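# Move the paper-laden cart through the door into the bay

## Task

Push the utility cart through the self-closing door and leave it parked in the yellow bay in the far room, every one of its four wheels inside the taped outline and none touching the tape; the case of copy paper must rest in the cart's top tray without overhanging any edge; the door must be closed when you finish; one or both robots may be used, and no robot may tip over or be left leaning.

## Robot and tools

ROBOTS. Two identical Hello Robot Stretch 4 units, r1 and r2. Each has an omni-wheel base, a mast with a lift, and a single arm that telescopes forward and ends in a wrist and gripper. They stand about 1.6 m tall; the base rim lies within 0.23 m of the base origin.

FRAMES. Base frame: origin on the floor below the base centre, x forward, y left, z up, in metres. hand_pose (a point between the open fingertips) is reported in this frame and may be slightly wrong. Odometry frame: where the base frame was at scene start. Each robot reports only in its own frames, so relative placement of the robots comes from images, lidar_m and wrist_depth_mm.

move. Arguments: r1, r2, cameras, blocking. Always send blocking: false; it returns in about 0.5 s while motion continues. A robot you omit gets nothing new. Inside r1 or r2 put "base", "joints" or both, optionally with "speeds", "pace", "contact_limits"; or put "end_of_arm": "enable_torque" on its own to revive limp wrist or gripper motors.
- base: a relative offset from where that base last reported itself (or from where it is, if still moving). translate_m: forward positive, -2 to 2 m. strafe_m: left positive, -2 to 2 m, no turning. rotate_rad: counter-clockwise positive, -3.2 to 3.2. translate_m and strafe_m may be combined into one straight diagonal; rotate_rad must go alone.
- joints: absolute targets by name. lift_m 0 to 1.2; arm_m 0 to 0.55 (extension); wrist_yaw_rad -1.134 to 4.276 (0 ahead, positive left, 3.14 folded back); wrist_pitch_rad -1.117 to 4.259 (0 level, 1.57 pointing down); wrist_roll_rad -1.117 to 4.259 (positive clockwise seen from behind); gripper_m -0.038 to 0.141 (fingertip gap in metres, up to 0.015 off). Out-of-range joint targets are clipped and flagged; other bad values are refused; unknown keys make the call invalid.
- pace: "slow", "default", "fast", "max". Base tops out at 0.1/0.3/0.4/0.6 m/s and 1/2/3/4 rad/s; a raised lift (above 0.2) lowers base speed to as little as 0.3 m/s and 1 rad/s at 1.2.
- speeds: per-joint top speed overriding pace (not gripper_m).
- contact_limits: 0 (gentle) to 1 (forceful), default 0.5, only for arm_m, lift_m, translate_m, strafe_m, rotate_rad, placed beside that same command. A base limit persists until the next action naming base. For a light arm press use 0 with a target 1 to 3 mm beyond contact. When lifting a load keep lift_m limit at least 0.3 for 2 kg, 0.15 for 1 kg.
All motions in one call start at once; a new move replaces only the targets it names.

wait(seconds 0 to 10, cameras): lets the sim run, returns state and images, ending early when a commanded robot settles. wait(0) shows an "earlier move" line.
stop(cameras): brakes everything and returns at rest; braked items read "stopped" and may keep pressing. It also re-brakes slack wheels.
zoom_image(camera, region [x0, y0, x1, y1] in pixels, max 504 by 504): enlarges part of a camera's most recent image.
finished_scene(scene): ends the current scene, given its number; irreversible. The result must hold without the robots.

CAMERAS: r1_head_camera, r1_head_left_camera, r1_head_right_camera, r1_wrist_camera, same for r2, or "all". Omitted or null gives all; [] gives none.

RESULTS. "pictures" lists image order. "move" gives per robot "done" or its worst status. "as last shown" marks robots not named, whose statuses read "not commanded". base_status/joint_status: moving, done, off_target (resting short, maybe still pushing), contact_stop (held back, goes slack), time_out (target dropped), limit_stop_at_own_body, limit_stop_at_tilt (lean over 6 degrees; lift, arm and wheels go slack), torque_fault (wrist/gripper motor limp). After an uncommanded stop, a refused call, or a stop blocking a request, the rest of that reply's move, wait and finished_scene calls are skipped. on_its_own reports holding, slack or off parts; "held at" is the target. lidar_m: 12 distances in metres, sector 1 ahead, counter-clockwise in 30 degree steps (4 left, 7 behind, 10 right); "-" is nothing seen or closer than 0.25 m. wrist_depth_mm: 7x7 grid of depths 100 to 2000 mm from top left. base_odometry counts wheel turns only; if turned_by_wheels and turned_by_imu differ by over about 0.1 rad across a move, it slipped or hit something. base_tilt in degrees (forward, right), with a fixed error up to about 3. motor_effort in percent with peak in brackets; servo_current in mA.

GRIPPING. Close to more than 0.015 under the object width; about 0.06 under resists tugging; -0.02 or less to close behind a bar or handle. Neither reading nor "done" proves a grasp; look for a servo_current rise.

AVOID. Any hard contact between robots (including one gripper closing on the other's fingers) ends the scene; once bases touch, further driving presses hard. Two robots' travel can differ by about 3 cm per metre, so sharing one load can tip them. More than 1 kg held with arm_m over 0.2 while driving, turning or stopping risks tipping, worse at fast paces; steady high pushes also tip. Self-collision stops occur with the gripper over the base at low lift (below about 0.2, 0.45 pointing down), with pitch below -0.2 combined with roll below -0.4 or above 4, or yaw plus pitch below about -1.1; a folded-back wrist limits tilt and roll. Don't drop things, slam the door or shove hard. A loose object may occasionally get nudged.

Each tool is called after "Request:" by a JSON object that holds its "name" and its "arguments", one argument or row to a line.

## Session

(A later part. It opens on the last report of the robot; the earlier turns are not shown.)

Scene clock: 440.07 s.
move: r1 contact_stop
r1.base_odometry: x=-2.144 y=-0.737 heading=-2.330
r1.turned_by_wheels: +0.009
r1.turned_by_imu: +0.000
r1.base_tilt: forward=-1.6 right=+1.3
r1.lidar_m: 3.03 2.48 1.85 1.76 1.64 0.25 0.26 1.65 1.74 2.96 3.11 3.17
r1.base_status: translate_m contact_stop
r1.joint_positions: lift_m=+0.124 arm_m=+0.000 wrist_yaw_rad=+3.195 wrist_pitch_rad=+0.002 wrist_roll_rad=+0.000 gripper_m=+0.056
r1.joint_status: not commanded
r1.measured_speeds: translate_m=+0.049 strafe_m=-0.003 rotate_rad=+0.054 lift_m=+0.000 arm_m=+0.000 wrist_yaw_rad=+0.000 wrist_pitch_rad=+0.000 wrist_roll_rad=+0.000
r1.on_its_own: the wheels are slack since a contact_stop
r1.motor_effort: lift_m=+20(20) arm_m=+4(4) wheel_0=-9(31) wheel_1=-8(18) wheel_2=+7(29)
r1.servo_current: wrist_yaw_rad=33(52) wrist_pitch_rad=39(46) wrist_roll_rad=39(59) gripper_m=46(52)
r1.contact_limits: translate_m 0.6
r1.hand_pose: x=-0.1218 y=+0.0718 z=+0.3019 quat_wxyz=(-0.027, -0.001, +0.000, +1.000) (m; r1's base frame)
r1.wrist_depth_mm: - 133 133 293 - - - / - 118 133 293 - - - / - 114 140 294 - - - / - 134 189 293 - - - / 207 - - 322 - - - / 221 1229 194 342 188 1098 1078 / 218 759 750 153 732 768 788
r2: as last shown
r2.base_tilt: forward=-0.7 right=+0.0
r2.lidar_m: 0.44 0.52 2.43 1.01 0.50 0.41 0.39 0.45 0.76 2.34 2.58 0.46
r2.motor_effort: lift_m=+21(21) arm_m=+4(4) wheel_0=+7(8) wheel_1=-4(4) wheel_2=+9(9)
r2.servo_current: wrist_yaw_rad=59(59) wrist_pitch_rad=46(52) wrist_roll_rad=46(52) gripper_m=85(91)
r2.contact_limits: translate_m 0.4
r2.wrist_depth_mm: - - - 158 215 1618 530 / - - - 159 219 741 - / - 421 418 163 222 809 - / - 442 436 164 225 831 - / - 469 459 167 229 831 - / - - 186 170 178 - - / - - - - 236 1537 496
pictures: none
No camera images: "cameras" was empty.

Request:
{"name": "stop", "arguments": {
  "cameras": ["r1_head_left_camera","r2_head_camera"]
}}

Scene clock: 444.83 s.
earlier move: r1 contact_stop
stop: r1's wheels hold again
r1.base_odometry: x=-2.167 y=-0.757 heading=-2.251
r1.turned_by_wheels: +0.079
r1.turned_by_imu: +0.079
r1.base_tilt: forward=-1.6 right=+1.3
r1.lidar_m: 3.03 2.32 1.81 1.78 1.56 1.23 1.02 0.94 0.92 2.96 3.22 3.06
r1.base_status: translate_m contact_stop (by the wheels' count: +0.031 of -0.040)
r1.joint_positions: lift_m=+0.124 arm_m=+0.000 wrist_yaw_rad=+3.195 wrist_pitch_rad=+0.002 wrist_roll_rad=+0.000 gripper_m=+0.056
r1.joint_status: not commanded
r1.measured_speeds: all 0
r1.motor_effort: lift_m=+20(20) arm_m=+4(4) wheel_0=+0(31) wheel_1=+0(18) wheel_2=+0(29)
r1.servo_current: wrist_yaw_rad=59(72) wrist_pitch_rad=39(52) wrist_roll_rad=52(59) gripper_m=39(52)
r1.contact_limits: translate_m 0.6
r1.hand_pose: x=-0.1218 y=+0.0718 z=+0.3019 quat_wxyz=(-0.027, -0.001, +0.000, +1.000) (m; r1's base frame)
r1.wrist_depth_mm: - 133 133 - - - - / - 118 133 - - - - / - 115 140 1308 - - - / 106 134 182 - - - - / 206 - - - - - - / 213 - 190 1182 187 1118 1060 / 219 759 759 788 778 750 778
r2.base_odometry: x=+0.880 y=+0.237 heading=-2.706
r2.turned_by_wheels: +0.000
r2.turned_by_imu: +0.001
r2.base_tilt: forward=-0.7 right=+0.0
r2.lidar_m: 0.47 0.48 2.42 0.99 0.50 0.40 0.39 0.43 0.76 2.33 2.60 0.46
r2.base_status: not commanded
r2.joint_positions: lift_m=+0.687 arm_m=+0.060 wrist_yaw_rad=+0.007 wrist_pitch_rad=+0.007 wrist_roll_rad=+1.569 gripper_m=-0.029
r2.joint_status: not commanded
r2.measured_speeds: all 0
r2.motor_effort: lift_m=+21(22) arm_m=+4(4) wheel_0=+7(8) wheel_1=-4(5) wheel_2=+9(9)
r2.servo_current: wrist_yaw_rad=52(65) wrist_pitch_rad=46(52) wrist_roll_rad=59(65) gripper_m=91(98)
r2.contact_limits: translate_m 0.4
r2.hand_pose: x=+0.5198 y=-0.0855 z=+0.8629 quat_wxyz=(+0.708, +0.707, +0.005, +0.000) (m; r2's base frame)
r2.wrist_depth_mm: - - - 158 215 1661 530 / - - - 159 219 732 - / - 418 421 162 223 820 - / - 439 436 164 226 831 - / - 473 459 167 229 854 - / - - 186 170 179 - - / - - - - 236 1576 492
pictures: r1_head_left_camera, r2_head_camera
Images, in order (width x height): r1_head_left_camera 420x672, r2_head_camera 420x560.

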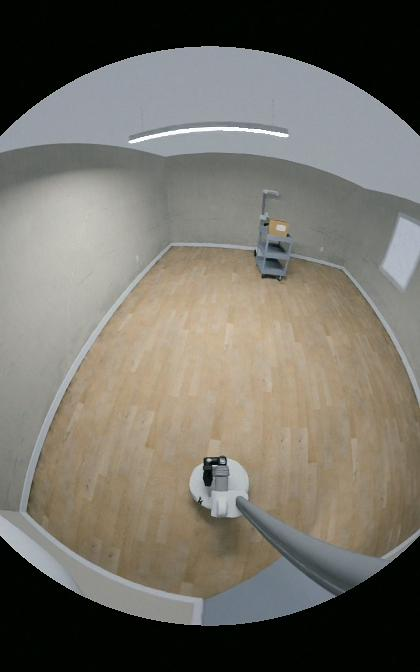

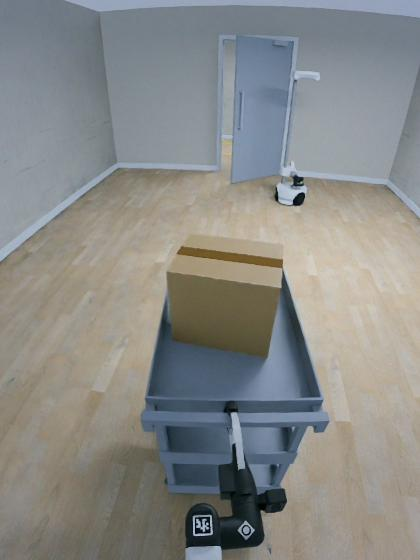

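Request:
{"name": "move", "arguments": {
  "r1": {"base":{"strafe_m":0.9,"translate_m":0.05},"pace":"max"},
  "blocking": false,
  "cameras": ["r2_head_camera"]
}}

Scene clock: 451.03 s.
move: r1 moving
r1.base_odometry: x=-2.114 y=-0.804 heading=-2.251
r1.turned_by_wheels: +0.000
r1.turned_by_imu: +0.000
r1.base_tilt: forward=-1.6 right=+1.3
r1.lidar_m: 3.05 2.19 1.75 1.71 1.56 1.22 1.20 1.33 1.99 3.02 3.25 3.04
r1.base_status: translate_m moving; strafe_m moving
r1.joint_positions: lift_m=+0.124 arm_m=+0.000 wrist_yaw_rad=+3.195 wrist_pitch_rad=+0.002 wrist_roll_rad=+0.000 gripper_m=+0.056
r1.joint_status: not commanded
r1.measured_speeds: translate_m=+0.015 strafe_m=+0.272 rotate_rad=-0.001 lift_m=+0.000 arm_m=+0.000 wrist_yaw_rad=+0.000 wrist_pitch_rad=+0.000 wrist_roll_rad=+0.000
r1.motor_effort: lift_m=+20(20) arm_m=+4(4) wheel_0=-12(15) wheel_1=+12(14) wheel_2=-4(4)
r1.servo_current: wrist_yaw_rad=52(65) wrist_pitch_rad=46(46) wrist_roll_rad=46(59) gripper_m=33(46)
r1.hand_pose: x=-0.1218 y=+0.0718 z=+0.3019 quat_wxyz=(-0.027, -0.001, +0.000, +1.000) (m; r1's base frame)
r1.wrist_depth_mm: - 133 133 - - - - / - 114 133 - - - - / - 115 141 - - - - / - 134 182 - - - - / 206 - - - - - - / 220 1205 191 1205 188 1118 1060 / 218 759 750 778 778 759 778
r2: as last shown
r2.lidar_m: 0.47 0.50 2.44 0.99 0.50 0.39 0.39 0.44 0.76 2.32 2.62 0.50
r2.motor_effort: lift_m=+21(21) arm_m=+4(4) wheel_0=+7(8) wheel_1=-4(5) wheel_2=+9(9)
r2.servo_current: wrist_yaw_rad=52(65) wrist_pitch_rad=46(52) wrist_roll_rad=46(52) gripper_m=85(91)
r2.contact_limits: translate_m 0.4
r2.wrist_depth_mm: - - - 157 216 1618 530 / - - - 159 219 741 - / - 418 421 162 222 820 - / - 439 439 165 226 820 - / - 469 462 167 229 842 - / - - 186 170 179 - - / - - - - 236 1537 492
pictures: r2_head_camera
Images, in order (width x height): r2_head_camera 420x560.

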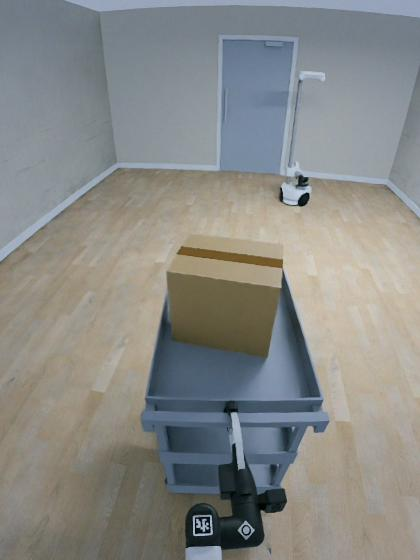

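Request:
{"name": "move", "arguments": {
  "r1": {"base":{"rotate_rad":-2.42},"joints":{"lift_m":0.78},"pace":"default"},
  "blocking": false,
  "cameras": []
}}

Request:
{"name": "wait", "arguments": {
  "seconds": 4,
  "cameras": []
}}

Request:
{"name": "move", "arguments": {
  "r1": {"joints":{"wrist_yaw_rad":-0.785,"wrist_roll_rad":0,"wrist_pitch_rad":0,"gripper_m":0.13,"arm_m":0.06}},
  "blocking": false,
  "cameras": []
}}

Request:
{"name": "wait", "arguments": {
  "seconds": 4,
  "cameras": ["r1_head_camera","r1_head_right_camera","r1_wrist_camera","r2_head_camera"]
}}

Scene clock: 491.23 s.
earlier move: r1 done
move: r1 moving
r1.base_odometry: x=-1.498 y=-1.362 heading=-2.503
r1.turned_by_wheels: -0.252
r1.turned_by_imu: -0.248
r1.base_tilt: forward=-1.6 right=+1.3
r1.lidar_m: 3.30 1.50 0.98 0.88 0.90 1.13 1.14 1.17 1.48 3.06 3.88 3.29
r1.base_status: rotate_rad moving
r1.joint_positions: lift_m=+0.162 arm_m=+0.000 wrist_yaw_rad=+3.195 wrist_pitch_rad=+0.002 wrist_roll_rad=+0.000 gripper_m=+0.056
r1.joint_status: lift_m moving
r1.measured_speeds: translate_m=+0.000 strafe_m=+0.002 rotate_rad=-0.968 lift_m=+0.146 arm_m=+0.000 wrist_yaw_rad=+0.000 wrist_pitch_rad=+0.000 wrist_roll_rad=+0.000
r1.motor_effort: lift_m=+26(26) arm_m=+4(4) wheel_0=+7(9) wheel_1=+7(8) wheel_2=+8(8)
r1.servo_current: wrist_yaw_rad=72(72) wrist_pitch_rad=39(46) wrist_roll_rad=59(72) gripper_m=39(52)
r1.hand_pose: x=-0.1218 y=+0.0718 z=+0.3395 quat_wxyz=(-0.027, -0.001, +0.000, +1.000) (m; r1's base frame)
r1.wrist_depth_mm: - 135 - - - - - / - 127 135 - - - - / - 121 193 - - - - / 110 135 195 - - - - / 137 - - - - - - / 225 1205 190 1160 188 1205 1060 / 831 809 820 854 854 831 842
r2: as last shown
r2.lidar_m: 0.46 0.53 2.43 0.98 0.50 0.41 0.40 0.47 0.74 2.31 2.59 0.49
r2.motor_effort: lift_m=+21(22) arm_m=+4(4) wheel_0=+7(7) wheel_1=-4(4) wheel_2=+9(9)
r2.servo_current: wrist_yaw_rad=65(65) wrist_pitch_rad=46(59) wrist_roll_rad=46(59) gripper_m=91(91)
r2.contact_limits: translate_m 0.4
r2.wrist_depth_mm: - - - 158 216 1618 525 / - - - 159 219 741 - / - 424 418 163 222 820 - / - 442 439 165 226 820 - / - 466 459 167 229 842 - / - - 186 170 178 - - / - - - - 236 1576 496
pictures: none
No camera images: "cameras" was empty.

Scene clock: 494.20 s.
earlier move: r1 done
r1.base_odometry: x=-1.498 y=-1.362 heading=+1.613
r1.turned_by_wheels: -2.167
r1.turned_by_imu: -2.179
r1.base_tilt: forward=-1.6 right=+1.3
r1.lidar_m: 1.41 2.69 3.85 3.43 3.33 1.61 1.00 0.88 0.89 1.08 1.15 1.15
r1.base_status: done
r1.joint_positions: lift_m=+0.780 arm_m=+0.000 wrist_yaw_rad=+3.195 wrist_pitch_rad=+0.002 wrist_roll_rad=+0.000 gripper_m=+0.056
r1.joint_status: all done
r1.measured_speeds: all 0
r1.motor_effort: lift_m=+24(29) arm_m=-3(4) wheel_0=+3(9) wheel_1=+3(9) wheel_2=+2(8)
r1.servo_current: wrist_yaw_rad=52(72) wrist_pitch_rad=39(46) wrist_roll_rad=39(72) gripper_m=39(52)
r1.hand_pose: x=-0.1218 y=+0.0718 z=+0.9571 quat_wxyz=(-0.027, -0.001, +0.000, +1.000) (m; r1's base frame)
r1.wrist_depth_mm: - 135 - - - - - / - 127 147 - - - - / - 124 192 - - - - / 109 135 193 - - - - / 137 - - - - - - / 216 - 190 - 187 - - / - 141 - 137 - - -
r2.base_odometry: x=+0.880 y=+0.237 heading=-2.706
r2.turned_by_wheels: +0.000
r2.turned_by_imu: +0.000
r2.base_tilt: forward=-0.7 right=+0.1
r2.lidar_m: 0.45 0.50 2.45 0.97 0.50 0.42 0.40 0.46 0.76 2.32 2.59 0.47
r2.base_status: not commanded
r2.joint_positions: lift_m=+0.687 arm_m=+0.060 wrist_yaw_rad=+0.007 wrist_pitch_rad=+0.007 wrist_roll_rad=+1.569 gripper_m=-0.029
r2.joint_status: not commanded
r2.measured_speeds: all 0
r2.motor_effort: lift_m=+21(22) arm_m=+4(4) wheel_0=+8(8) wheel_1=-4(5) wheel_2=+9(9)
r2.servo_current: wrist_yaw_rad=59(65) wrist_pitch_rad=52(59) wrist_roll_rad=52(59) gripper_m=85(98)
r2.contact_limits: translate_m 0.4
r2.hand_pose: x=+0.5198 y=-0.0855 z=+0.8629 quat_wxyz=(+0.708, +0.707, +0.005, +0.000) (m; r2's base frame)
r2.wrist_depth_mm: - - - 158 216 1661 530 / - - - 159 220 741 - / - 418 421 162 222 809 - / - 442 442 164 225 831 - / - 473 462 167 229 854 - / - - 185 170 179 - - / - - - - 236 1618 492
wait: 2.97 of 4 s (r1 has come to rest)
pictures: none
No camera images: "cameras" was empty.

Scene clock: 494.70 s.
move: r1 moving
r1.base_odometry: x=-1.498 y=-1.362 heading=+1.613
r1.turned_by_wheels: +0.000
r1.turned_by_imu: +0.000
r1.base_tilt: forward=-1.6 right=+1.2
r1.lidar_m: 1.42 2.70 3.85 3.44 3.30 1.66 0.98 0.89 0.90 1.11 1.15 1.17
r1.base_status: not commanded
r1.joint_positions: lift_m=+0.780 arm_m=+0.045 wrist_yaw_rad=+2.607 wrist_pitch_rad=+0.002 wrist_roll_rad=+0.000 gripper_m=+0.075
r1.joint_status: arm_m moving; wrist_yaw_rad moving; wrist_pitch_rad moving; wrist_roll_rad moving; gripper_m moving
r1.measured_speeds: translate_m=+0.000 strafe_m=+0.000 rotate_rad=+0.000 lift_m=+0.000 arm_m=+0.115 wrist_yaw_rad=-1.821 wrist_pitch_rad=+0.000 wrist_roll_rad=+0.000
r1.motor_effort: lift_m=+24(24) arm_m=+2(9) wheel_0=+4(4) wheel_1=+3(3) wheel_2=+2(2)
r1.servo_current: wrist_yaw_rad=78(124) wrist_pitch_rad=46(59) wrist_roll_rad=65(85) gripper_m=91(91)
r1.hand_pose: x=+0.0125 y=+0.2221 z=+0.9572 quat_wxyz=(+0.264, -0.001, +0.000, +0.965) (m; r1's base frame)
r1.wrist_depth_mm: - - - - - - - / - - - - - - - / - - - - - - - / - - - - - - - / - - - - - - - / - - 195 - 189 - - / - 145 - 151 - - -
r2: as last shown
r2.base_tilt: forward=-0.7 right=+0.0
r2.lidar_m: 0.44 0.48 2.46 0.97 0.49 0.41 0.40 0.43 0.75 2.32 2.60 0.47
r2.motor_effort: lift_m=+21(21) arm_m=+4(4) wheel_0=+7(8) wheel_1=-4(4) wheel_2=+9(9)
r2.servo_current: wrist_yaw_rad=52(59) wrist_pitch_rad=52(52) wrist_roll_rad=46(52) gripper_m=85(91)
r2.contact_limits: translate_m 0.4
r2.wrist_depth_mm: - - - 158 216 1618 535 / - - - 160 219 741 - / - 418 418 162 222 820 - / - 439 442 164 226 831 - / - 469 459 167 229 854 - / - - 187 170 178 - - / - - - - 236 1537 492
pictures: none
No camera images: "cameras" was empty.

Scene clock: 497.03 s.
earlier move: r1 done
r1.base_odometry: x=-1.498 y=-1.362 heading=+1.613
r1.turned_by_wheels: +0.000
r1.turned_by_imu: +0.000
r1.base_tilt: forward=-1.6 right=+1.3
r1.lidar_m: 1.41 2.67 3.85 3.46 3.28 1.63 1.00 0.88 0.88 1.08 1.15 1.14
r1.base_status: not commanded
r1.joint_positions: lift_m=+0.780 arm_m=+0.060 wrist_yaw_rad=-0.782 wrist_pitch_rad=+0.002 wrist_roll_rad=+0.000 gripper_m=+0.130
r1.joint_status: all done
r1.measured_speeds: all 0
r1.motor_effort: lift_m=+24(24) arm_m=+4(9) wheel_0=+3(4) wheel_1=+3(3) wheel_2=+2(2)
r1.servo_current: wrist_yaw_rad=52(124) wrist_pitch_rad=39(65) wrist_roll_rad=46(85) gripper_m=46(117)
r1.hand_pose: x=+0.3737 y=-0.2653 z=+0.9572 quat_wxyz=(+0.924, +0.000, +0.001, -0.381) (m; r1's base frame)
r1.wrist_depth_mm: - - - - - - - / - - - - - - - / - - - - - - - / - - - - - - - / - - - - - - - / - 193 - - 188 189 - / - - - 142 - - -
r2.base_odometry: x=+0.880 y=+0.237 heading=-2.706
r2.turned_by_wheels: +0.000
r2.turned_by_imu: +0.000
r2.base_tilt: forward=-0.6 right=+0.1
r2.lidar_m: 0.47 0.52 2.43 0.95 0.52 0.41 0.39 0.45 0.75 2.30 2.57 0.47
r2.base_status: not commanded
r2.joint_positions: lift_m=+0.687 arm_m=+0.060 wrist_yaw_rad=+0.007 wrist_pitch_rad=+0.007 wrist_roll_rad=+1.569 gripper_m=-0.029
r2.joint_status: not commanded
r2.measured_speeds: all 0
r2.motor_effort: lift_m=+21(22) arm_m=+4(4) wheel_0=+7(8) wheel_1=-4(5) wheel_2=+9(10)
r2.servo_current: wrist_yaw_rad=52(72) wrist_pitch_rad=52(52) wrist_roll_rad=46(65) gripper_m=85(98)
r2.contact_limits: translate_m 0.4
r2.hand_pose: x=+0.5198 y=-0.0855 z=+0.8629 quat_wxyz=(+0.708, +0.707, +0.005, +0.000) (m; r2's base frame)
r2.wrist_depth_mm: - - - 158 216 1661 535 / - - - 159 219 741 - / - 415 415 162 223 809 - / - 439 436 164 225 831 - / - 473 462 167 230 831 - / - - 186 170 179 - - / - - - - 237 1576 492
wait: 2.33 of 4 s (r1 has come to rest)
pictures: r1_head_camera, r1_head_right_camera, r1_wrist_camera, r2_head_camera
Images, in order (width x height): r1_head_camera 420x560, r1_head_right_camera 420x672, r1_wrist_camera 616x392, r2_head_camera 420x560.

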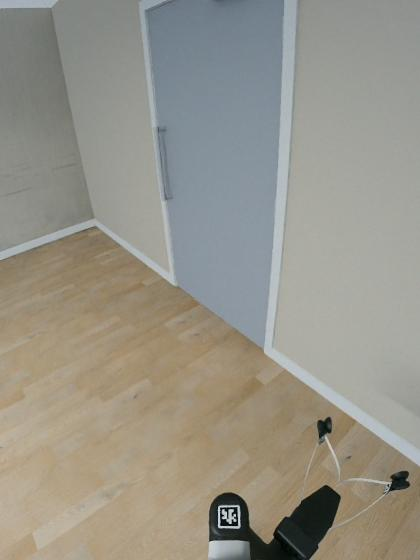

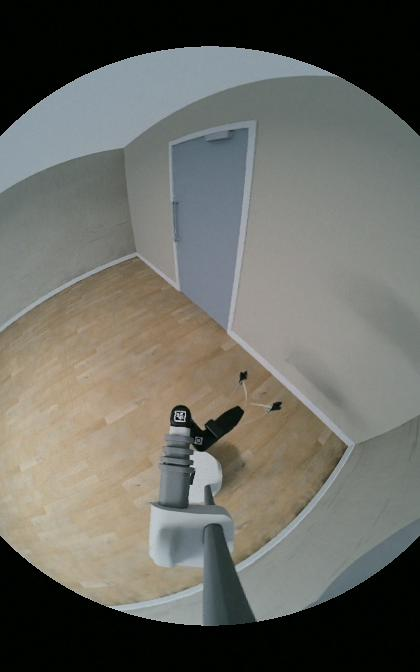

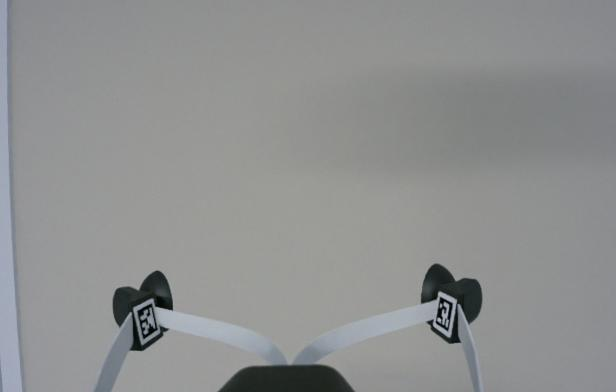

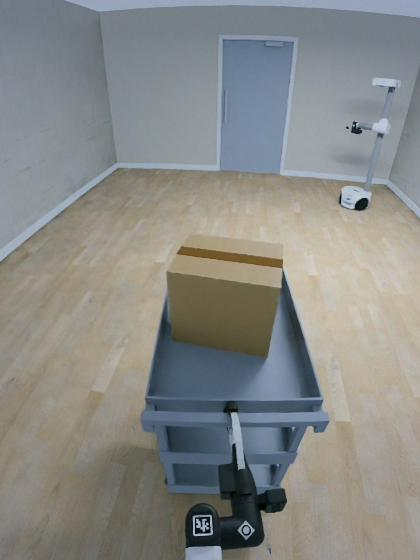

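Request:
{"name": "move", "arguments": {
  "r1": {"base":{"translate_m":1.506,"strafe_m":1.025}},
  "blocking": false,
  "cameras": []
}}

Request:
{"name": "wait", "arguments": {
  "seconds": 9,
  "cameras": ["r1_head_camera","r1_wrist_camera","r2_head_camera"]
}}

Scene clock: 505.27 s.
move: r1 moving
r1.base_odometry: x=-1.519 y=-1.334 heading=+1.613
r1.turned_by_wheels: +0.000
r1.turned_by_imu: +0.000
r1.base_tilt: forward=-1.6 right=+1.3
r1.lidar_m: 1.40 2.67 3.83 3.46 3.31 1.68 1.06 0.89 0.94 1.14 1.15 1.17
r1.base_status: translate_m moving; strafe_m moving
r1.joint_positions: lift_m=+0.780 arm_m=+0.060 wrist_yaw_rad=-0.782 wrist_pitch_rad=+0.002 wrist_roll_rad=+0.000 gripper_m=+0.130
r1.joint_status: not commanded
r1.measured_speeds: translate_m=+0.112 strafe_m=+0.075 rotate_rad=+0.002 lift_m=+0.000 arm_m=+0.000 wrist_yaw_rad=+0.000 wrist_pitch_rad=+0.000 wrist_roll_rad=+0.000
r1.motor_effort: lift_m=+24(24) arm_m=+5(5) wheel_0=-2(4) wheel_1=+9(10) wheel_2=-7(9)
r1.servo_current: wrist_yaw_rad=59(72) wrist_pitch_rad=33(52) wrist_roll_rad=39(59) gripper_m=39(52)
r1.hand_pose: x=+0.3737 y=-0.2653 z=+0.9572 quat_wxyz=(+0.924, +0.000, +0.001, -0.381) (m; r1's base frame)
r1.wrist_depth_mm: - - - - - - - / - - - - - - - / - - - - - - - / - - - - - - - / - - - - - - - / - 193 - - 189 188 - / - - - 142 - - -
r2: as last shown
r2.lidar_m: 0.45 0.51 2.44 0.97 0.48 0.41 0.39 0.47 0.76 2.33 2.62 0.47
r2.motor_effort: lift_m=+21(22) arm_m=+4(4) wheel_0=+7(8) wheel_1=-4(4) wheel_2=+9(9)
r2.servo_current: wrist_yaw_rad=59(72) wrist_pitch_rad=52(52) wrist_roll_rad=52(52) gripper_m=91(98)
r2.contact_limits: translate_m 0.4
r2.wrist_depth_mm: - - - 158 216 1576 530 / - - - 160 220 750 - / - 418 418 163 223 820 - / - 442 439 164 225 831 - / - 469 462 167 229 831 - / - - 186 170 179 - - / - - - - 236 1576 492
pictures: none
No camera images: "cameras" was empty.

Scene clock: 512.20 s.
earlier move: r1 done
r1.base_odometry: x=-2.586 y=+0.100 heading=+1.613
r1.turned_by_wheels: +0.000
r1.turned_by_imu: +0.007
r1.base_tilt: forward=-1.5 right=+1.3
r1.lidar_m: 1.13 2.03 2.06 2.50 3.29 3.26 3.02 2.68 1.73 1.04 0.94 0.87
r1.base_status: done
r1.joint_positions: lift_m=+0.780 arm_m=+0.060 wrist_yaw_rad=-0.783 wrist_pitch_rad=+0.002 wrist_roll_rad=+0.000 gripper_m=+0.130
r1.joint_status: not commanded
r1.measured_speeds: all 0
r1.motor_effort: lift_m=+24(24) arm_m=+4(5) wheel_0=-3(8) wheel_1=+0(11) wheel_2=+1(9)
r1.servo_current: wrist_yaw_rad=46(72) wrist_pitch_rad=39(52) wrist_roll_rad=39(72) gripper_m=39(52)
r1.hand_pose: x=+0.3737 y=-0.2653 z=+0.9572 quat_wxyz=(+0.924, +0.000, +0.001, -0.381) (m; r1's base frame)
r1.wrist_depth_mm: - - - - - - - / - - - - - - - / - - - - - - - / - - - - - - - / - - - - - - - / - 193 - - 188 189 - / - - - 141 - - -
r2.base_odometry: x=+0.880 y=+0.237 heading=-2.706
r2.turned_by_wheels: +0.000
r2.turned_by_imu: +0.001
r2.base_tilt: forward=-0.7 right=+0.0
r2.lidar_m: 0.46 0.49 2.43 0.93 0.51 0.41 0.39 0.47 0.77 2.32 2.62 0.50
r2.base_status: not commanded
r2.joint_positions: lift_m=+0.687 arm_m=+0.060 wrist_yaw_rad=+0.007 wrist_pitch_rad=+0.007 wrist_roll_rad=+1.569 gripper_m=-0.029
r2.joint_status: not commanded
r2.measured_speeds: all 0
r2.motor_effort: lift_m=+21(22) arm_m=+4(4) wheel_0=+7(8) wheel_1=-4(5) wheel_2=+9(9)
r2.servo_current: wrist_yaw_rad=52(72) wrist_pitch_rad=52(59) wrist_roll_rad=46(65) gripper_m=85(98)
r2.contact_limits: translate_m 0.4
r2.hand_pose: x=+0.5198 y=-0.0855 z=+0.8629 quat_wxyz=(+0.708, +0.707, +0.005, +0.000) (m; r2's base frame)
r2.wrist_depth_mm: - - - 158 216 1618 525 / - - - 160 219 741 - / - 421 418 163 223 820 - / - 439 433 165 225 842 - / - 469 459 167 229 842 - / - - 185 170 179 - - / - - - - 236 1576 492
wait: 6.93 of 9 s (r1 has come to rest)
pictures: r1_head_camera, r1_wrist_camera, r2_head_camera
Images, in order (width x height): r1_head_camera 420x560, r1_wrist_camera 616x392, r2_head_camera 420x560.

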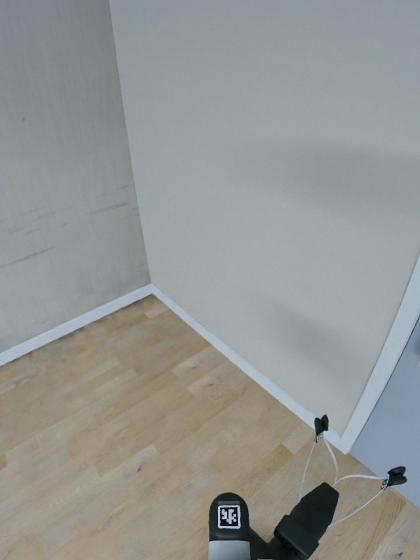

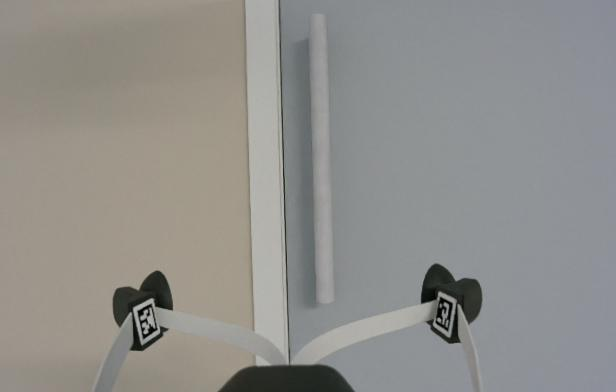

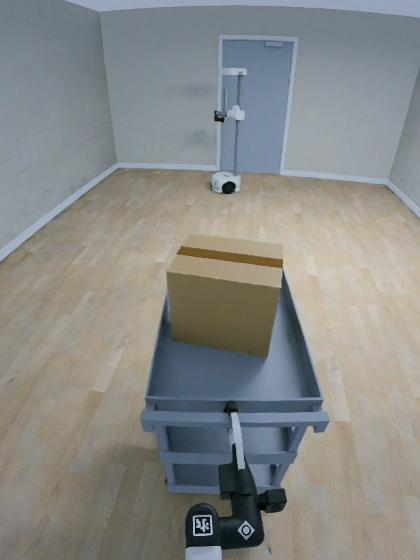

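Request:
{"name": "move", "arguments": {
  "blocking": false,
  "r1": {"base": {"translate_m": 0.155, "strafe_m": -0.165}, "pace": "slow", "contact_limits": {"translate_m": 0.3, "strafe_m": 0.3}},
  "cameras": []
}}

Request:
{"name": "wait", "arguments": {
  "seconds": 4,
  "cameras": ["r1_wrist_camera"]
}}

r1: "contact_limits": translate_m and strafe_m are given together and make one move, which takes one limit: state it under one of them only
Scene clock: 541.60 s.
r1.base_odometry: x=-2.586 y=+0.100 heading=+1.613
r1.turned_by_wheels: +0.000
r1.turned_by_imu: +0.000
r1.base_tilt: forward=-1.6 right=+1.3
r1.lidar_m: 1.16 2.02 2.03 2.48 3.27 3.27 3.05 2.70 1.72 1.06 0.93 0.87
r1.base_status: done
r1.joint_positions: lift_m=+0.780 arm_m=+0.060 wrist_yaw_rad=-0.783 wrist_pitch_rad=+0.002 wrist_roll_rad=+0.000 gripper_m=+0.130
r1.joint_status: not commanded
r1.measured_speeds: all 0
r1.motor_effort: lift_m=+24(24) arm_m=+4(5) wheel_0=-3(8) wheel_1=+0(11) wheel_2=+1(9)
r1.servo_current: wrist_yaw_rad=52(72) wrist_pitch_rad=39(52) wrist_roll_rad=46(72) gripper_m=39(52)
r1.hand_pose: x=+0.3737 y=-0.2653 z=+0.9572 quat_wxyz=(+0.924, +0.000, +0.001, -0.381) (m; r1's base frame)
r1.wrist_depth_mm: - - - - - - - / - - - - - - - / - - - - - - - / - - - - - - - / - - - - - - - / - 193 - - 189 189 - / - - - 141 - - -
r2.base_odometry: x=+0.880 y=+0.237 heading=-2.706
r2.turned_by_wheels: +0.000
r2.turned_by_imu: +0.000
r2.base_tilt: forward=-0.7 right=+0.1
r2.lidar_m: 0.47 0.50 2.42 1.00 0.50 0.40 0.40 0.46 0.71 2.32 2.59 0.48
r2.base_status: not commanded
r2.joint_positions: lift_m=+0.687 arm_m=+0.060 wrist_yaw_rad=+0.007 wrist_pitch_rad=+0.007 wrist_roll_rad=+1.569 gripper_m=-0.029
r2.joint_status: not commanded
r2.measured_speeds: all 0
r2.motor_effort: lift_m=+21(22) arm_m=+4(4) wheel_0=+7(8) wheel_1=-4(5) wheel_2=+9(9)
r2.servo_current: wrist_yaw_rad=52(72) wrist_pitch_rad=46(59) wrist_roll_rad=46(65) gripper_m=85(98)
r2.contact_limits: translate_m 0.4
r2.hand_pose: x=+0.5198 y=-0.0855 z=+0.8629 quat_wxyz=(+0.708, +0.707, +0.005, +0.000) (m; r2's base frame)
r2.wrist_depth_mm: - - - 158 216 1618 530 / - - - 160 219 750 - / - 418 413 162 223 820 - / - 439 439 164 225 820 - / - 466 459 167 229 842 - / - - 186 170 179 - - / - - - - 236 1618 492
pictures: none

not run: a call was refused earlier in this reply.

Request:
{"name": "move", "arguments": {
  "blocking": false,
  "r1": {"base": {"translate_m": 0.155, "strafe_m": -0.165}, "pace": "slow", "contact_limits": {"translate_m": 0.3}},
  "cameras": []
}}

Request:
{"name": "wait", "arguments": {
  "seconds": 4,
  "cameras": ["r1_wrist_camera"]
}}

Scene clock: 544.73 s.
move: r1 moving
r1.base_odometry: x=-2.577 y=+0.109 heading=+1.613
r1.turned_by_wheels: +0.000
r1.turned_by_imu: +0.000
r1.base_tilt: forward=-1.6 right=+1.2
r1.lidar_m: 1.15 2.03 2.06 2.47 3.32 3.30 3.03 2.70 1.72 1.04 0.93 0.85
r1.base_status: translate_m moving; strafe_m moving
r1.joint_positions: lift_m=+0.780 arm_m=+0.060 wrist_yaw_rad=-0.783 wrist_pitch_rad=+0.002 wrist_roll_rad=+0.000 gripper_m=+0.130
r1.joint_status: not commanded
r1.measured_speeds: translate_m=+0.034 strafe_m=-0.036 rotate_rad=+0.001 lift_m=+0.000 arm_m=+0.000 wrist_yaw_rad=+0.000 wrist_pitch_rad=+0.000 wrist_roll_rad=+0.000
r1.motor_effort: lift_m=+24(24) arm_m=+4(4) wheel_0=+8(8) wheel_1=-3(5) wheel_2=-6(6)
r1.servo_current: wrist_yaw_rad=39(59) wrist_pitch_rad=39(46) wrist_roll_rad=39(59) gripper_m=39(46)
r1.contact_limits: translate_m 0.3
r1.hand_pose: x=+0.3737 y=-0.2653 z=+0.9572 quat_wxyz=(+0.924, +0.000, +0.001, -0.381) (m; r1's base frame)
r1.wrist_depth_mm: - - - - - - - / - - - - - - - / - - - - - - - / - - - - - - - / - - - - - - - / - 193 - - 189 189 - / - - - 141 - - -
r2.base_odometry: x=+0.880 y=+0.237 heading=-2.706
r2.turned_by_wheels: +0.000
r2.turned_by_imu: +0.000
r2.base_tilt: forward=-0.7 right=+0.0
r2.lidar_m: 0.46 0.50 2.43 0.96 0.48 0.40 0.40 0.44 0.76 2.31 2.60 0.48
r2.base_status: not commanded
r2.joint_positions: lift_m=+0.687 arm_m=+0.060 wrist_yaw_rad=+0.007 wrist_pitch_rad=+0.007 wrist_roll_rad=+1.569 gripper_m=-0.029
r2.joint_status: not commanded
r2.measured_speeds: all 0
r2.motor_effort: lift_m=+21(22) arm_m=+4(4) wheel_0=+7(8) wheel_1=-4(4) wheel_2=+9(9)
r2.servo_current: wrist_yaw_rad=52(59) wrist_pitch_rad=46(52) wrist_roll_rad=46(59) gripper_m=85(91)
r2.contact_limits: translate_m 0.4
r2.hand_pose: x=+0.5198 y=-0.0855 z=+0.8629 quat_wxyz=(+0.708, +0.707, +0.005, +0.000) (m; r2's base frame)
r2.wrist_depth_mm: - - - 158 216 1618 535 / - - - 160 218 741 - / - 418 421 162 223 820 - / - 439 439 165 225 831 - / - 473 462 167 229 842 - / - - 186 170 179 - - / - - - - 236 1576 492
pictures: none
No camera images: "cameras" was empty.

Scene clock: 547.77 s.
earlier move: r1 done
r1.base_odometry: x=-2.427 y=+0.262 heading=+1.613
r1.turned_by_wheels: +0.000
r1.turned_by_imu: -0.001
r1.base_tilt: forward=-1.6 right=+1.3
r1.lidar_m: 0.85 1.71 2.04 2.45 3.50 3.51 3.05 2.71 1.32 0.81 0.71 0.66
r1.base_status: done
r1.joint_positions: lift_m=+0.780 arm_m=+0.060 wrist_yaw_rad=-0.783 wrist_pitch_rad=+0.002 wrist_roll_rad=+0.000 gripper_m=+0.130
r1.joint_status: not commanded
r1.measured_speeds: all 0
r1.motor_effort: lift_m=+24(24) arm_m=+4(5) wheel_0=+3(9) wheel_1=-4(6) wheel_2=-2(7)
r1.servo_current: wrist_yaw_rad=46(72) wrist_pitch_rad=46(52) wrist_roll_rad=46(65) gripper_m=52(52)
r1.contact_limits: translate_m 0.3
r1.hand_pose: x=+0.3737 y=-0.2653 z=+0.9572 quat_wxyz=(+0.924, +0.000, +0.001, -0.381) (m; r1's base frame)
r1.wrist_depth_mm: - - - 517 512 504 492 / - - - 521 517 504 500 / - - - 521 512 508 496 / - - - 525 512 504 500 / - - - 530 521 512 496 / - 193 - 525 512 204 504 / - - - 142 521 512 504
r2.base_odometry: x=+0.880 y=+0.237 heading=-2.706
r2.turned_by_wheels: +0.000
r2.turned_by_imu: +0.000
r2.base_tilt: forward=-0.6 right=+0.1
r2.lidar_m: 0.46 0.51 2.44 0.97 0.50 0.40 0.41 0.47 0.75 2.34 2.60 0.48
r2.base_status: not commanded
r2.joint_positions: lift_m=+0.687 arm_m=+0.060 wrist_yaw_rad=+0.007 wrist_pitch_rad=+0.007 wrist_roll_rad=+1.569 gripper_m=-0.029
r2.joint_status: not commanded
r2.measured_speeds: all 0
r2.motor_effort: lift_m=+21(22) arm_m=+3(4) wheel_0=+7(8) wheel_1=-4(5) wheel_2=+9(9)
r2.servo_current: wrist_yaw_rad=59(65) wrist_pitch_rad=52(52) wrist_roll_rad=33(59) gripper_m=91(98)
r2.contact_limits: translate_m 0.4
r2.hand_pose: x=+0.5198 y=-0.0855 z=+0.8629 quat_wxyz=(+0.708, +0.707, +0.005, +0.000) (m; r2's base frame)
r2.wrist_depth_mm: - - - 158 216 1661 530 / - - - 160 219 741 - / - 421 418 162 223 820 - / - 445 436 164 226 842 - / - 469 462 167 229 842 - / - - 186 170 179 - - / - - - - 236 1576 492
wait: 3.03 of 4 s (r1 has come to rest)
pictures: r1_wrist_camera
Images, in order (width x height): r1_wrist_camera 616x392.

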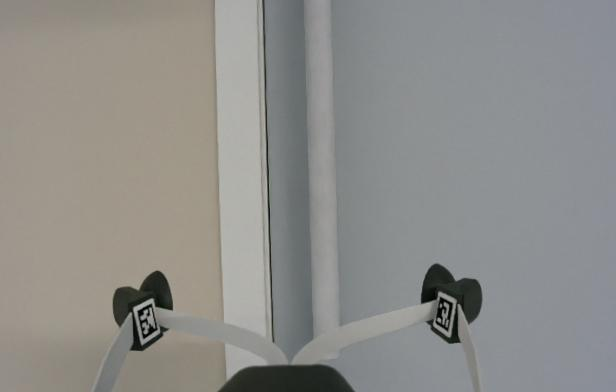

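Request:
{"name": "move", "arguments": {
  "blocking": false,
  "r1": {"base": {"translate_m": 0.156, "strafe_m": -0.184}, "pace": "slow", "contact_limits": {"translate_m": 0.3}},
  "cameras": []
}}

Request:
{"name": "wait", "arguments": {
  "seconds": 5,
  "cameras": ["r1_wrist_camera"]
}}

Scene clock: 556.57 s.
move: r1 moving
r1.base_odometry: x=-2.418 y=+0.270 heading=+1.612
r1.turned_by_wheels: +0.000
r1.turned_by_imu: +0.000
r1.base_tilt: forward=-1.5 right=+1.3
r1.lidar_m: 0.85 1.65 2.04 2.48 3.51 3.51 3.04 2.69 1.31 0.80 0.69 0.65
r1.base_status: translate_m moving; strafe_m moving
r1.joint_positions: lift_m=+0.780 arm_m=+0.060 wrist_yaw_rad=-0.783 wrist_pitch_rad=+0.002 wrist_roll_rad=+0.000 gripper_m=+0.130
r1.joint_status: not commanded
r1.measured_speeds: translate_m=+0.032 strafe_m=-0.038 rotate_rad=-0.001 lift_m=+0.000 arm_m=+0.000 wrist_yaw_rad=+0.000 wrist_pitch_rad=+0.000 wrist_roll_rad=+0.000
r1.motor_effort: lift_m=+24(24) arm_m=+4(4) wheel_0=+5(9) wheel_1=-2(6) wheel_2=-4(4)
r1.servo_current: wrist_yaw_rad=46(72) wrist_pitch_rad=39(46) wrist_roll_rad=52(59) gripper_m=39(46)
r1.contact_limits: translate_m 0.3
r1.hand_pose: x=+0.3737 y=-0.2653 z=+0.9572 quat_wxyz=(+0.924, +0.000, +0.001, -0.381) (m; r1's base frame)
r1.wrist_depth_mm: - - - 508 500 492 492 / - - - 508 500 496 492 / - - - 508 504 496 484 / - - - 517 508 496 496 / - - - 521 508 496 488 / - 193 - 512 508 201 492 / - - - 147 512 504 496
r2: as last shown
r2.base_tilt: forward=-0.7 right=+0.1
r2.lidar_m: 0.45 0.50 2.42 0.97 0.51 0.40 0.39 0.47 0.74 2.33 2.60 0.49
r2.motor_effort: lift_m=+21(21) arm_m=+4(4) wheel_0=+7(8) wheel_1=-4(4) wheel_2=+9(9)
r2.servo_current: wrist_yaw_rad=59(65) wrist_pitch_rad=52(52) wrist_roll_rad=39(52) gripper_m=85(91)
r2.contact_limits: translate_m 0.4
r2.wrist_depth_mm: - - - 158 216 1618 530 / - - - 160 220 741 - / - 424 415 163 223 820 - / - 442 439 165 226 842 - / - 469 462 168 229 842 - / - - 186 170 178 - - / - - - - 236 1576 496
pictures: none
No camera images: "cameras" was empty.

Scene clock: 559.73 s.
earlier move: r1 done
r1.base_odometry: x=-2.250 y=+0.425 heading=+1.613
r1.turned_by_wheels: +0.000
r1.turned_by_imu: -0.001
r1.base_tilt: forward=-1.6 right=+1.3
r1.lidar_m: 0.60 1.14 2.03 2.49 3.75 3.75 3.04 2.70 0.92 0.55 0.49 0.40
r1.base_status: done
r1.joint_positions: lift_m=+0.780 arm_m=+0.060 wrist_yaw_rad=-0.783 wrist_pitch_rad=+0.002 wrist_roll_rad=+0.000 gripper_m=+0.130
r1.joint_status: not commanded
r1.measured_speeds: all 0
r1.motor_effort: lift_m=+24(24) arm_m=+5(5) wheel_0=+3(9) wheel_1=-2(6) wheel_2=-3(8)
r1.servo_current: wrist_yaw_rad=59(72) wrist_pitch_rad=52(52) wrist_roll_rad=33(72) gripper_m=46(52)
r1.contact_limits: translate_m 0.3
r1.hand_pose: x=+0.3737 y=-0.2653 z=+0.9572 quat_wxyz=(+0.924, +0.000, +0.001, -0.381) (m; r1's base frame)
r1.wrist_depth_mm: 298 - 287 206 278 273 271 / 298 296 287 208 279 274 272 / 300 296 290 207 281 276 272 / 300 296 290 208 279 277 273 / 303 296 289 209 282 278 273 / 301 204 290 211 282 277 274 / 304 298 293 150 285 279 276
r2.base_odometry: x=+0.880 y=+0.237 heading=-2.706
r2.turned_by_wheels: +0.000
r2.turned_by_imu: +0.000
r2.base_tilt: forward=-0.6 right=+0.1
r2.lidar_m: 0.47 0.47 2.44 0.99 0.51 0.40 0.38 0.46 0.76 2.32 2.62 0.49
r2.base_status: not commanded
r2.joint_positions: lift_m=+0.687 arm_m=+0.060 wrist_yaw_rad=+0.007 wrist_pitch_rad=+0.007 wrist_roll_rad=+1.569 gripper_m=-0.029
r2.joint_status: not commanded
r2.measured_speeds: all 0
r2.motor_effort: lift_m=+21(22) arm_m=+4(4) wheel_0=+7(8) wheel_1=-4(5) wheel_2=+9(9)
r2.servo_current: wrist_yaw_rad=59(65) wrist_pitch_rad=52(52) wrist_roll_rad=52(65) gripper_m=78(91)
r2.contact_limits: translate_m 0.4
r2.hand_pose: x=+0.5198 y=-0.0855 z=+0.8629 quat_wxyz=(+0.708, +0.707, +0.005, +0.000) (m; r2's base frame)
r2.wrist_depth_mm: - - - 158 216 1576 530 / - - - 160 219 741 - / - 421 421 162 223 809 - / - 442 439 165 226 831 - / - 469 459 167 229 842 - / - - 186 170 178 - - / - - - - 236 1537 496
wait: 3.17 of 5 s (r1 has come to rest)
pictures: r1_wrist_camera
Images, in order (width x height): r1_wrist_camera 616x392.

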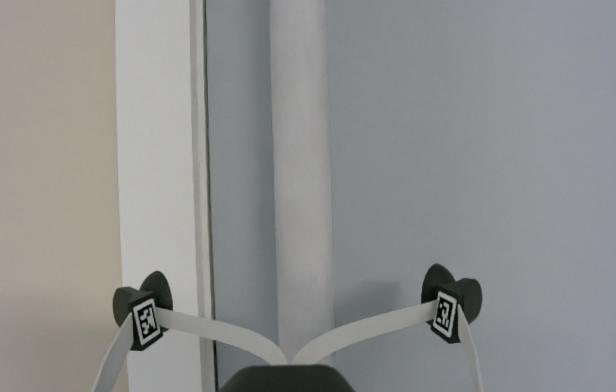

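Request:
{"name": "move", "arguments": {
  "blocking": false,
  "r1": {"base": {"translate_m": 0.025, "strafe_m": -0.025}, "pace": "slow", "contact_limits": {"translate_m": 0.3}},
  "cameras": []
}}

Request:
{"name": "wait", "arguments": {
  "seconds": 3,
  "cameras": []
}}

Request:
{"name": "move", "arguments": {
  "blocking": false,
  "r1": {"joints": {"gripper_m": -0.03}},
  "cameras": []
}}

Request:
{"name": "wait", "arguments": {
  "seconds": 3,
  "cameras": ["r1_wrist_camera"]
}}

Scene clock: 569.80 s.
move: r1 moving
r1.base_odometry: x=-2.241 y=+0.435 heading=+1.612
r1.turned_by_wheels: +0.000
r1.turned_by_imu: +0.000
r1.base_tilt: forward=-1.6 right=+1.3
r1.lidar_m: 0.58 1.12 2.05 2.47 3.78 3.75 3.03 2.71 0.89 0.55 0.46 0.42
r1.base_status: translate_m moving; strafe_m moving
r1.joint_positions: lift_m=+0.780 arm_m=+0.060 wrist_yaw_rad=-0.783 wrist_pitch_rad=+0.002 wrist_roll_rad=+0.000 gripper_m=+0.130
r1.joint_status: not commanded
r1.measured_speeds: translate_m=+0.035 strafe_m=-0.035 rotate_rad=+0.000 lift_m=+0.000 arm_m=+0.000 wrist_yaw_rad=+0.000 wrist_pitch_rad=+0.000 wrist_roll_rad=+0.000
r1.motor_effort: lift_m=+24(24) arm_m=+4(5) wheel_0=+6(8) wheel_1=-2(4) wheel_2=-4(5)
r1.servo_current: wrist_yaw_rad=39(52) wrist_pitch_rad=46(52) wrist_roll_rad=46(59) gripper_m=39(46)
r1.contact_limits: translate_m 0.3
r1.hand_pose: x=+0.3737 y=-0.2653 z=+0.9572 quat_wxyz=(+0.924, +0.000, +0.001, -0.381) (m; r1's base frame)
r1.wrist_depth_mm: 285 - 278 197 270 265 262 / 287 283 277 196 270 265 262 / 289 283 277 198 268 266 263 / 289 285 279 196 271 266 264 / 289 287 281 198 273 267 263 / 290 204 279 197 271 266 264 / 291 287 282 146 273 268 265
r2: as last shown
r2.base_tilt: forward=-0.7 right=+0.1
r2.lidar_m: 0.47 0.50 2.43 0.96 0.50 0.41 0.39 0.46 0.78 2.32 2.62 0.49
r2.motor_effort: lift_m=+21(22) arm_m=+4(4) wheel_0=+7(7) wheel_1=-4(4) wheel_2=+9(9)
r2.servo_current: wrist_yaw_rad=46(65) wrist_pitch_rad=46(52) wrist_roll_rad=46(59) gripper_m=85(91)
r2.contact_limits: translate_m 0.4
r2.wrist_depth_mm: - - - 158 215 1618 530 / - - - 159 220 741 - / - 418 418 162 222 809 - / - 439 439 165 225 831 - / - 469 462 168 229 842 - / - - 186 170 179 - - / - - - - 236 1576 492
pictures: none
No camera images: "cameras" was empty.

Scene clock: 570.73 s.
earlier move: r1 done
r1.base_odometry: x=-2.226 y=+0.451 heading=+1.612
r1.turned_by_wheels: +0.000
r1.turned_by_imu: +0.000
r1.base_tilt: forward=-1.6 right=+1.3
r1.lidar_m: 0.54 1.06 2.03 2.47 3.79 3.79 3.03 2.71 0.83 0.50 0.44 0.38
r1.base_status: done
r1.joint_positions: lift_m=+0.780 arm_m=+0.060 wrist_yaw_rad=-0.783 wrist_pitch_rad=+0.002 wrist_roll_rad=+0.000 gripper_m=+0.130
r1.joint_status: not commanded
r1.measured_speeds: all 0
r1.motor_effort: lift_m=+24(24) arm_m=+4(5) wheel_0=+2(8) wheel_1=-3(6) wheel_2=-3(5)
r1.servo_current: wrist_yaw_rad=52(72) wrist_pitch_rad=39(52) wrist_roll_rad=59(72) gripper_m=46(46)
r1.contact_limits: translate_m 0.3
r1.hand_pose: x=+0.3737 y=-0.2653 z=+0.9572 quat_wxyz=(+0.924, +0.000, +0.001, -0.381) (m; r1's base frame)
r1.wrist_depth_mm: 262 - 254 169 245 241 237 / 260 - 253 172 245 242 239 / 263 - 255 172 248 243 238 / 263 - 255 172 247 243 239 / 265 - 255 172 249 243 240 / 263 195 255 172 247 243 241 / 264 181 259 150 249 244 241
r2.base_odometry: x=+0.880 y=+0.237 heading=-2.706
r2.turned_by_wheels: +0.000
r2.turned_by_imu: +0.000
r2.base_tilt: forward=-0.6 right=+0.0
r2.lidar_m: 0.45 0.48 2.44 0.98 0.51 0.41 0.38 0.44 0.75 2.33 2.60 0.46
r2.base_status: not commanded
r2.joint_positions: lift_m=+0.687 arm_m=+0.060 wrist_yaw_rad=+0.007 wrist_pitch_rad=+0.007 wrist_roll_rad=+1.569 gripper_m=-0.029
r2.joint_status: not commanded
r2.measured_speeds: all 0
r2.motor_effort: lift_m=+21(22) arm_m=+4(4) wheel_0=+8(8) wheel_1=-4(5) wheel_2=+9(9)
r2.servo_current: wrist_yaw_rad=52(65) wrist_pitch_rad=52(52) wrist_roll_rad=33(59) gripper_m=85(91)
r2.contact_limits: translate_m 0.4
r2.hand_pose: x=+0.5198 y=-0.0855 z=+0.8629 quat_wxyz=(+0.708, +0.707, +0.005, +0.000) (m; r2's base frame)
r2.wrist_depth_mm: - - - 158 216 1618 535 / - - - 160 220 750 - / - 421 418 162 222 820 - / - 439 439 165 226 820 - / - 466 459 167 229 842 - / - - 186 171 179 - - / - - - - 236 1576 492
wait: 0.93 of 3 s (r1 has come to rest)
pictures: none
No camera images: "cameras" was empty.

Scene clock: 571.23 s.
move: r1 moving
r1.base_odometry: x=-2.226 y=+0.451 heading=+1.612
r1.turned_by_wheels: +0.000
r1.turned_by_imu: +0.000
r1.base_tilt: forward=-1.6 right=+1.3
r1.lidar_m: 0.54 1.09 2.04 2.46 3.80 3.80 3.01 2.70 0.83 0.54 0.43 0.37
r1.base_status: not commanded
r1.joint_positions: lift_m=+0.780 arm_m=+0.060 wrist_yaw_rad=-0.783 wrist_pitch_rad=+0.002 wrist_roll_rad=+0.000 gripper_m=+0.117
r1.joint_status: gripper_m moving
r1.measured_speeds: all 0
r1.motor_effort: lift_m=+24(24) arm_m=+4(5) wheel_0=+2(3) wheel_1=-3(4) wheel_2=-3(3)
r1.servo_current: wrist_yaw_rad=33(59) wrist_pitch_rad=39(46) wrist_roll_rad=52(59) gripper_m=85(85)
r1.contact_limits: translate_m 0.3
r1.hand_pose: x=+0.3737 y=-0.2653 z=+0.9572 quat_wxyz=(+0.924, +0.000, +0.001, -0.381) (m; r1's base frame)
r1.wrist_depth_mm: 260 - 253 170 245 241 238 / 260 - 253 172 245 242 239 / 262 - 255 172 248 242 240 / 263 - 255 171 247 242 241 / 265 - 256 172 248 244 241 / 264 201 256 172 248 242 241 / 266 161 257 148 248 243 241
r2: as last shown
r2.base_tilt: forward=-0.7 right=+0.1
r2.lidar_m: 0.46 0.48 2.44 0.97 0.51 0.41 0.41 0.45 0.75 2.32 2.59 0.48
r2.motor_effort: lift_m=+21(21) arm_m=+4(4) wheel_0=+7(8) wheel_1=-4(4) wheel_2=+9(9)
r2.servo_current: wrist_yaw_rad=52(65) wrist_pitch_rad=46(59) wrist_roll_rad=52(52) gripper_m=91(98)
r2.contact_limits: translate_m 0.4
r2.wrist_depth_mm: - - - 158 216 1618 535 / - - - 160 219 741 - / - 424 421 162 222 820 - / - 442 439 164 225 831 - / - 473 462 167 229 842 - / - - 186 170 178 - - / - - - - 235 1576 496
pictures: none
No camera images: "cameras" was empty.

Scene clock: 573.10 s.
earlier move: r1 done
r1.base_odometry: x=-2.226 y=+0.451 heading=+1.611
r1.turned_by_wheels: -0.001
r1.turned_by_imu: -0.001
r1.base_tilt: forward=-1.5 right=+1.3
r1.lidar_m: 0.56 1.08 2.03 2.48 3.80 3.79 3.06 2.72 0.83 0.50 0.44 0.37
r1.base_status: not commanded
r1.joint_positions: lift_m=+0.780 arm_m=+0.060 wrist_yaw_rad=-0.783 wrist_pitch_rad=+0.002 wrist_roll_rad=+0.000 gripper_m=-0.029
r1.joint_status: all done
r1.measured_speeds: all 0
r1.motor_effort: lift_m=+24(24) arm_m=-4(5) wheel_0=-11(12) wheel_1=-3(4) wheel_2=-3(3)
r1.servo_current: wrist_yaw_rad=46(72) wrist_pitch_rad=39(52) wrist_roll_rad=46(59) gripper_m=85(143)
r1.contact_limits: translate_m 0.3
r1.hand_pose: x=+0.3738 y=-0.2653 z=+0.9572 quat_wxyz=(+0.924, +0.000, +0.001, -0.381) (m; r1's base frame)
r1.wrist_depth_mm: 257 - 249 165 240 236 233 / 256 - 248 167 241 236 234 / 258 - 249 167 241 236 235 / 259 - 249 167 242 237 235 / 259 - 250 167 243 239 236 / 262 - 186 167 240 239 236 / 262 144 252 165 242 237 236
r2.base_odometry: x=+0.880 y=+0.237 heading=-2.706
r2.turned_by_wheels: +0.000
r2.turned_by_imu: +0.000
r2.base_tilt: forward=-0.6 right=+0.0
r2.lidar_m: 0.45 0.52 2.40 0.95 0.50 0.40 0.40 0.48 0.76 2.33 2.59 0.50
r2.base_status: not commanded
r2.joint_positions: lift_m=+0.687 arm_m=+0.060 wrist_yaw_rad=+0.007 wrist_pitch_rad=+0.007 wrist_roll_rad=+1.569 gripper_m=-0.029
r2.joint_status: not commanded
r2.measured_speeds: all 0
r2.motor_effort: lift_m=+21(22) arm_m=+4(4) wheel_0=+7(8) wheel_1=-4(5) wheel_2=+9(9)
r2.servo_current: wrist_yaw_rad=59(65) wrist_pitch_rad=46(59) wrist_roll_rad=46(59) gripper_m=85(98)
r2.contact_limits: translate_m 0.4
r2.hand_pose: x=+0.5198 y=-0.0855 z=+0.8629 quat_wxyz=(+0.708, +0.707, +0.005, +0.000) (m; r2's base frame)
r2.wrist_depth_mm: - - - 158 215 1618 525 / - - - 160 220 741 - / - 421 418 162 221 820 - / - 442 436 165 226 831 - / - 469 466 167 229 842 - / - - 186 170 178 - - / - - - - 236 1576 496
wait: 1.87 of 3 s (r1 has come to rest)
pictures: r1_wrist_camera
Images, in order (width x height): r1_wrist_camera 616x392.

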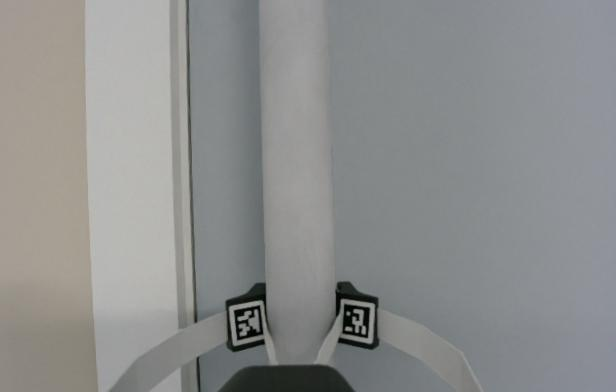

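Request:
{"name": "move", "arguments": {
  "blocking": false,
  "r1": {"base": {"translate_m": -0.25, "strafe_m": 0.083}, "joints": {"wrist_yaw_rad": -0.524}, "pace": "slow", "speeds": {"wrist_yaw_rad": 0.09}, "contact_limits": {"translate_m": 0.6}},
  "cameras": []
}}

Request:
{"name": "wait", "arguments": {
  "seconds": 5,
  "cameras": ["r1_wrist_camera"]
}}

Scene clock: 590.80 s.
move: r1 moving
r1.base_odometry: x=-2.230 y=+0.439 heading=+1.610
r1.turned_by_wheels: -0.002
r1.turned_by_imu: -0.002
r1.base_tilt: forward=-1.5 right=+1.3
r1.lidar_m: 0.54 1.10 2.03 2.50 3.77 3.76 3.03 2.71 0.85 0.50 0.45 0.40
r1.base_status: translate_m moving; strafe_m moving
r1.joint_positions: lift_m=+0.780 arm_m=+0.060 wrist_yaw_rad=-0.748 wrist_pitch_rad=+0.002 wrist_roll_rad=+0.000 gripper_m=-0.029
r1.joint_status: wrist_yaw_rad moving
r1.measured_speeds: translate_m=-0.049 strafe_m=+0.015 rotate_rad=-0.002 lift_m=+0.000 arm_m=+0.000 wrist_yaw_rad=+0.093 wrist_pitch_rad=+0.000 wrist_roll_rad=+0.000
r1.motor_effort: lift_m=+24(24) arm_m=-4(4) wheel_0=-19(22) wheel_1=-3(5) wheel_2=+5(5)
r1.servo_current: wrist_yaw_rad=59(59) wrist_pitch_rad=46(52) wrist_roll_rad=59(59) gripper_m=78(91)
r1.contact_limits: translate_m 0.6
r1.hand_pose: x=+0.3829 y=-0.2602 z=+0.9572 quat_wxyz=(+0.931, +0.000, +0.001, -0.365) (m; r1's base frame)
r1.wrist_depth_mm: 271 - 248 167 239 235 231 / 270 - 251 167 239 234 230 / 272 - 250 166 241 235 232 / 272 - 251 167 239 236 231 / 273 - 252 167 241 237 233 / 273 - 186 167 240 237 233 / 274 143 251 166 241 135 234
r2: as last shown
r2.base_tilt: forward=-0.6 right=+0.1
r2.lidar_m: 0.46 0.48 2.43 0.99 0.51 0.39 0.39 0.46 0.77 2.31 2.62 0.49
r2.motor_effort: lift_m=+21(21) arm_m=+4(4) wheel_0=+7(7) wheel_1=-4(4) wheel_2=+9(9)
r2.servo_current: wrist_yaw_rad=52(65) wrist_pitch_rad=52(52) wrist_roll_rad=46(59) gripper_m=78(91)
r2.contact_limits: translate_m 0.4
r2.wrist_depth_mm: - - - 158 216 1661 530 / - - - 160 220 741 - / - 418 418 162 222 820 - / - 442 439 164 225 831 - / - 466 462 167 229 842 - / - - 187 170 179 - - / - - - - 236 1576 492
pictures: none
No camera images: "cameras" was empty.

Scene clock: 594.17 s.
earlier move: r1 done
r1.base_odometry: x=-2.299 y=+0.199 heading=+1.612
r1.turned_by_wheels: +0.002
r1.turned_by_imu: +0.003
r1.base_tilt: forward=-1.5 right=+1.3
r1.lidar_m: 0.84 1.59 2.15 2.64 3.55 3.55 2.89 2.58 1.24 0.65 0.48 0.40
r1.base_status: done
r1.joint_positions: lift_m=+0.780 arm_m=+0.060 wrist_yaw_rad=-0.510 wrist_pitch_rad=+0.002 wrist_roll_rad=+0.000 gripper_m=-0.029
r1.joint_status: all done
r1.measured_speeds: all 0
r1.motor_effort: lift_m=+24(24) arm_m=-4(4) wheel_0=-4(23) wheel_1=-3(6) wheel_2=+16(17)
r1.servo_current: wrist_yaw_rad=104(104) wrist_pitch_rad=39(52) wrist_roll_rad=46(59) gripper_m=85(91)
r1.contact_limits: translate_m 0.6
r1.hand_pose: x=+0.4399 y=-0.2171 z=+0.9572 quat_wxyz=(+0.968, +0.000, +0.001, -0.252) (m; r1's base frame)
r1.wrist_depth_mm: - - 249 239 235 229 224 / - - 251 240 236 229 224 / - - 251 240 237 230 224 / - - 253 175 236 230 224 / - - 253 173 238 229 226 / - - 180 172 237 231 226 / - 143 254 166 161 229 228
r2.base_odometry: x=+0.880 y=+0.237 heading=-2.706
r2.turned_by_wheels: +0.000
r2.turned_by_imu: +0.000
r2.base_tilt: forward=-0.7 right=+0.1
r2.lidar_m: 0.45 0.49 2.43 0.97 0.49 0.39 0.41 0.45 0.74 2.30 2.61 0.47
r2.base_status: not commanded
r2.joint_positions: lift_m=+0.687 arm_m=+0.060 wrist_yaw_rad=+0.007 wrist_pitch_rad=+0.007 wrist_roll_rad=+1.569 gripper_m=-0.029
r2.joint_status: not commanded
r2.measured_speeds: all 0
r2.motor_effort: lift_m=+21(22) arm_m=+4(4) wheel_0=+7(8) wheel_1=-4(5) wheel_2=+9(10)
r2.servo_current: wrist_yaw_rad=46(65) wrist_pitch_rad=46(65) wrist_roll_rad=46(59) gripper_m=85(91)
r2.contact_limits: translate_m 0.4
r2.hand_pose: x=+0.5198 y=-0.0855 z=+0.8629 quat_wxyz=(+0.708, +0.707, +0.005, +0.000) (m; r2's base frame)
r2.wrist_depth_mm: - - - 158 216 1618 530 / - - - 159 219 741 - / - 418 418 163 223 820 - / - 442 439 164 226 831 - / - 466 459 167 230 831 - / - - 186 170 178 - - / - - - - 236 1576 496
wait: 3.37 of 5 s (r1 has come to rest)
pictures: r1_wrist_camera
Images, in order (width x height): r1_wrist_camera 616x392.

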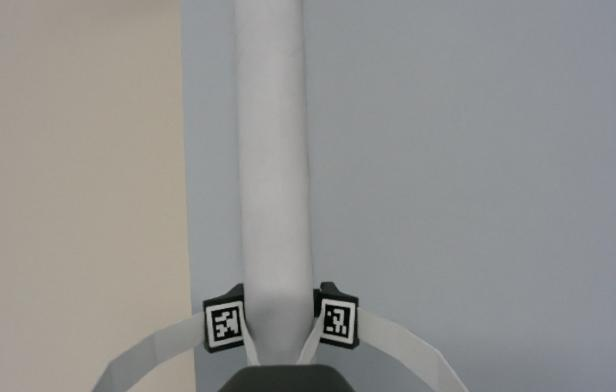

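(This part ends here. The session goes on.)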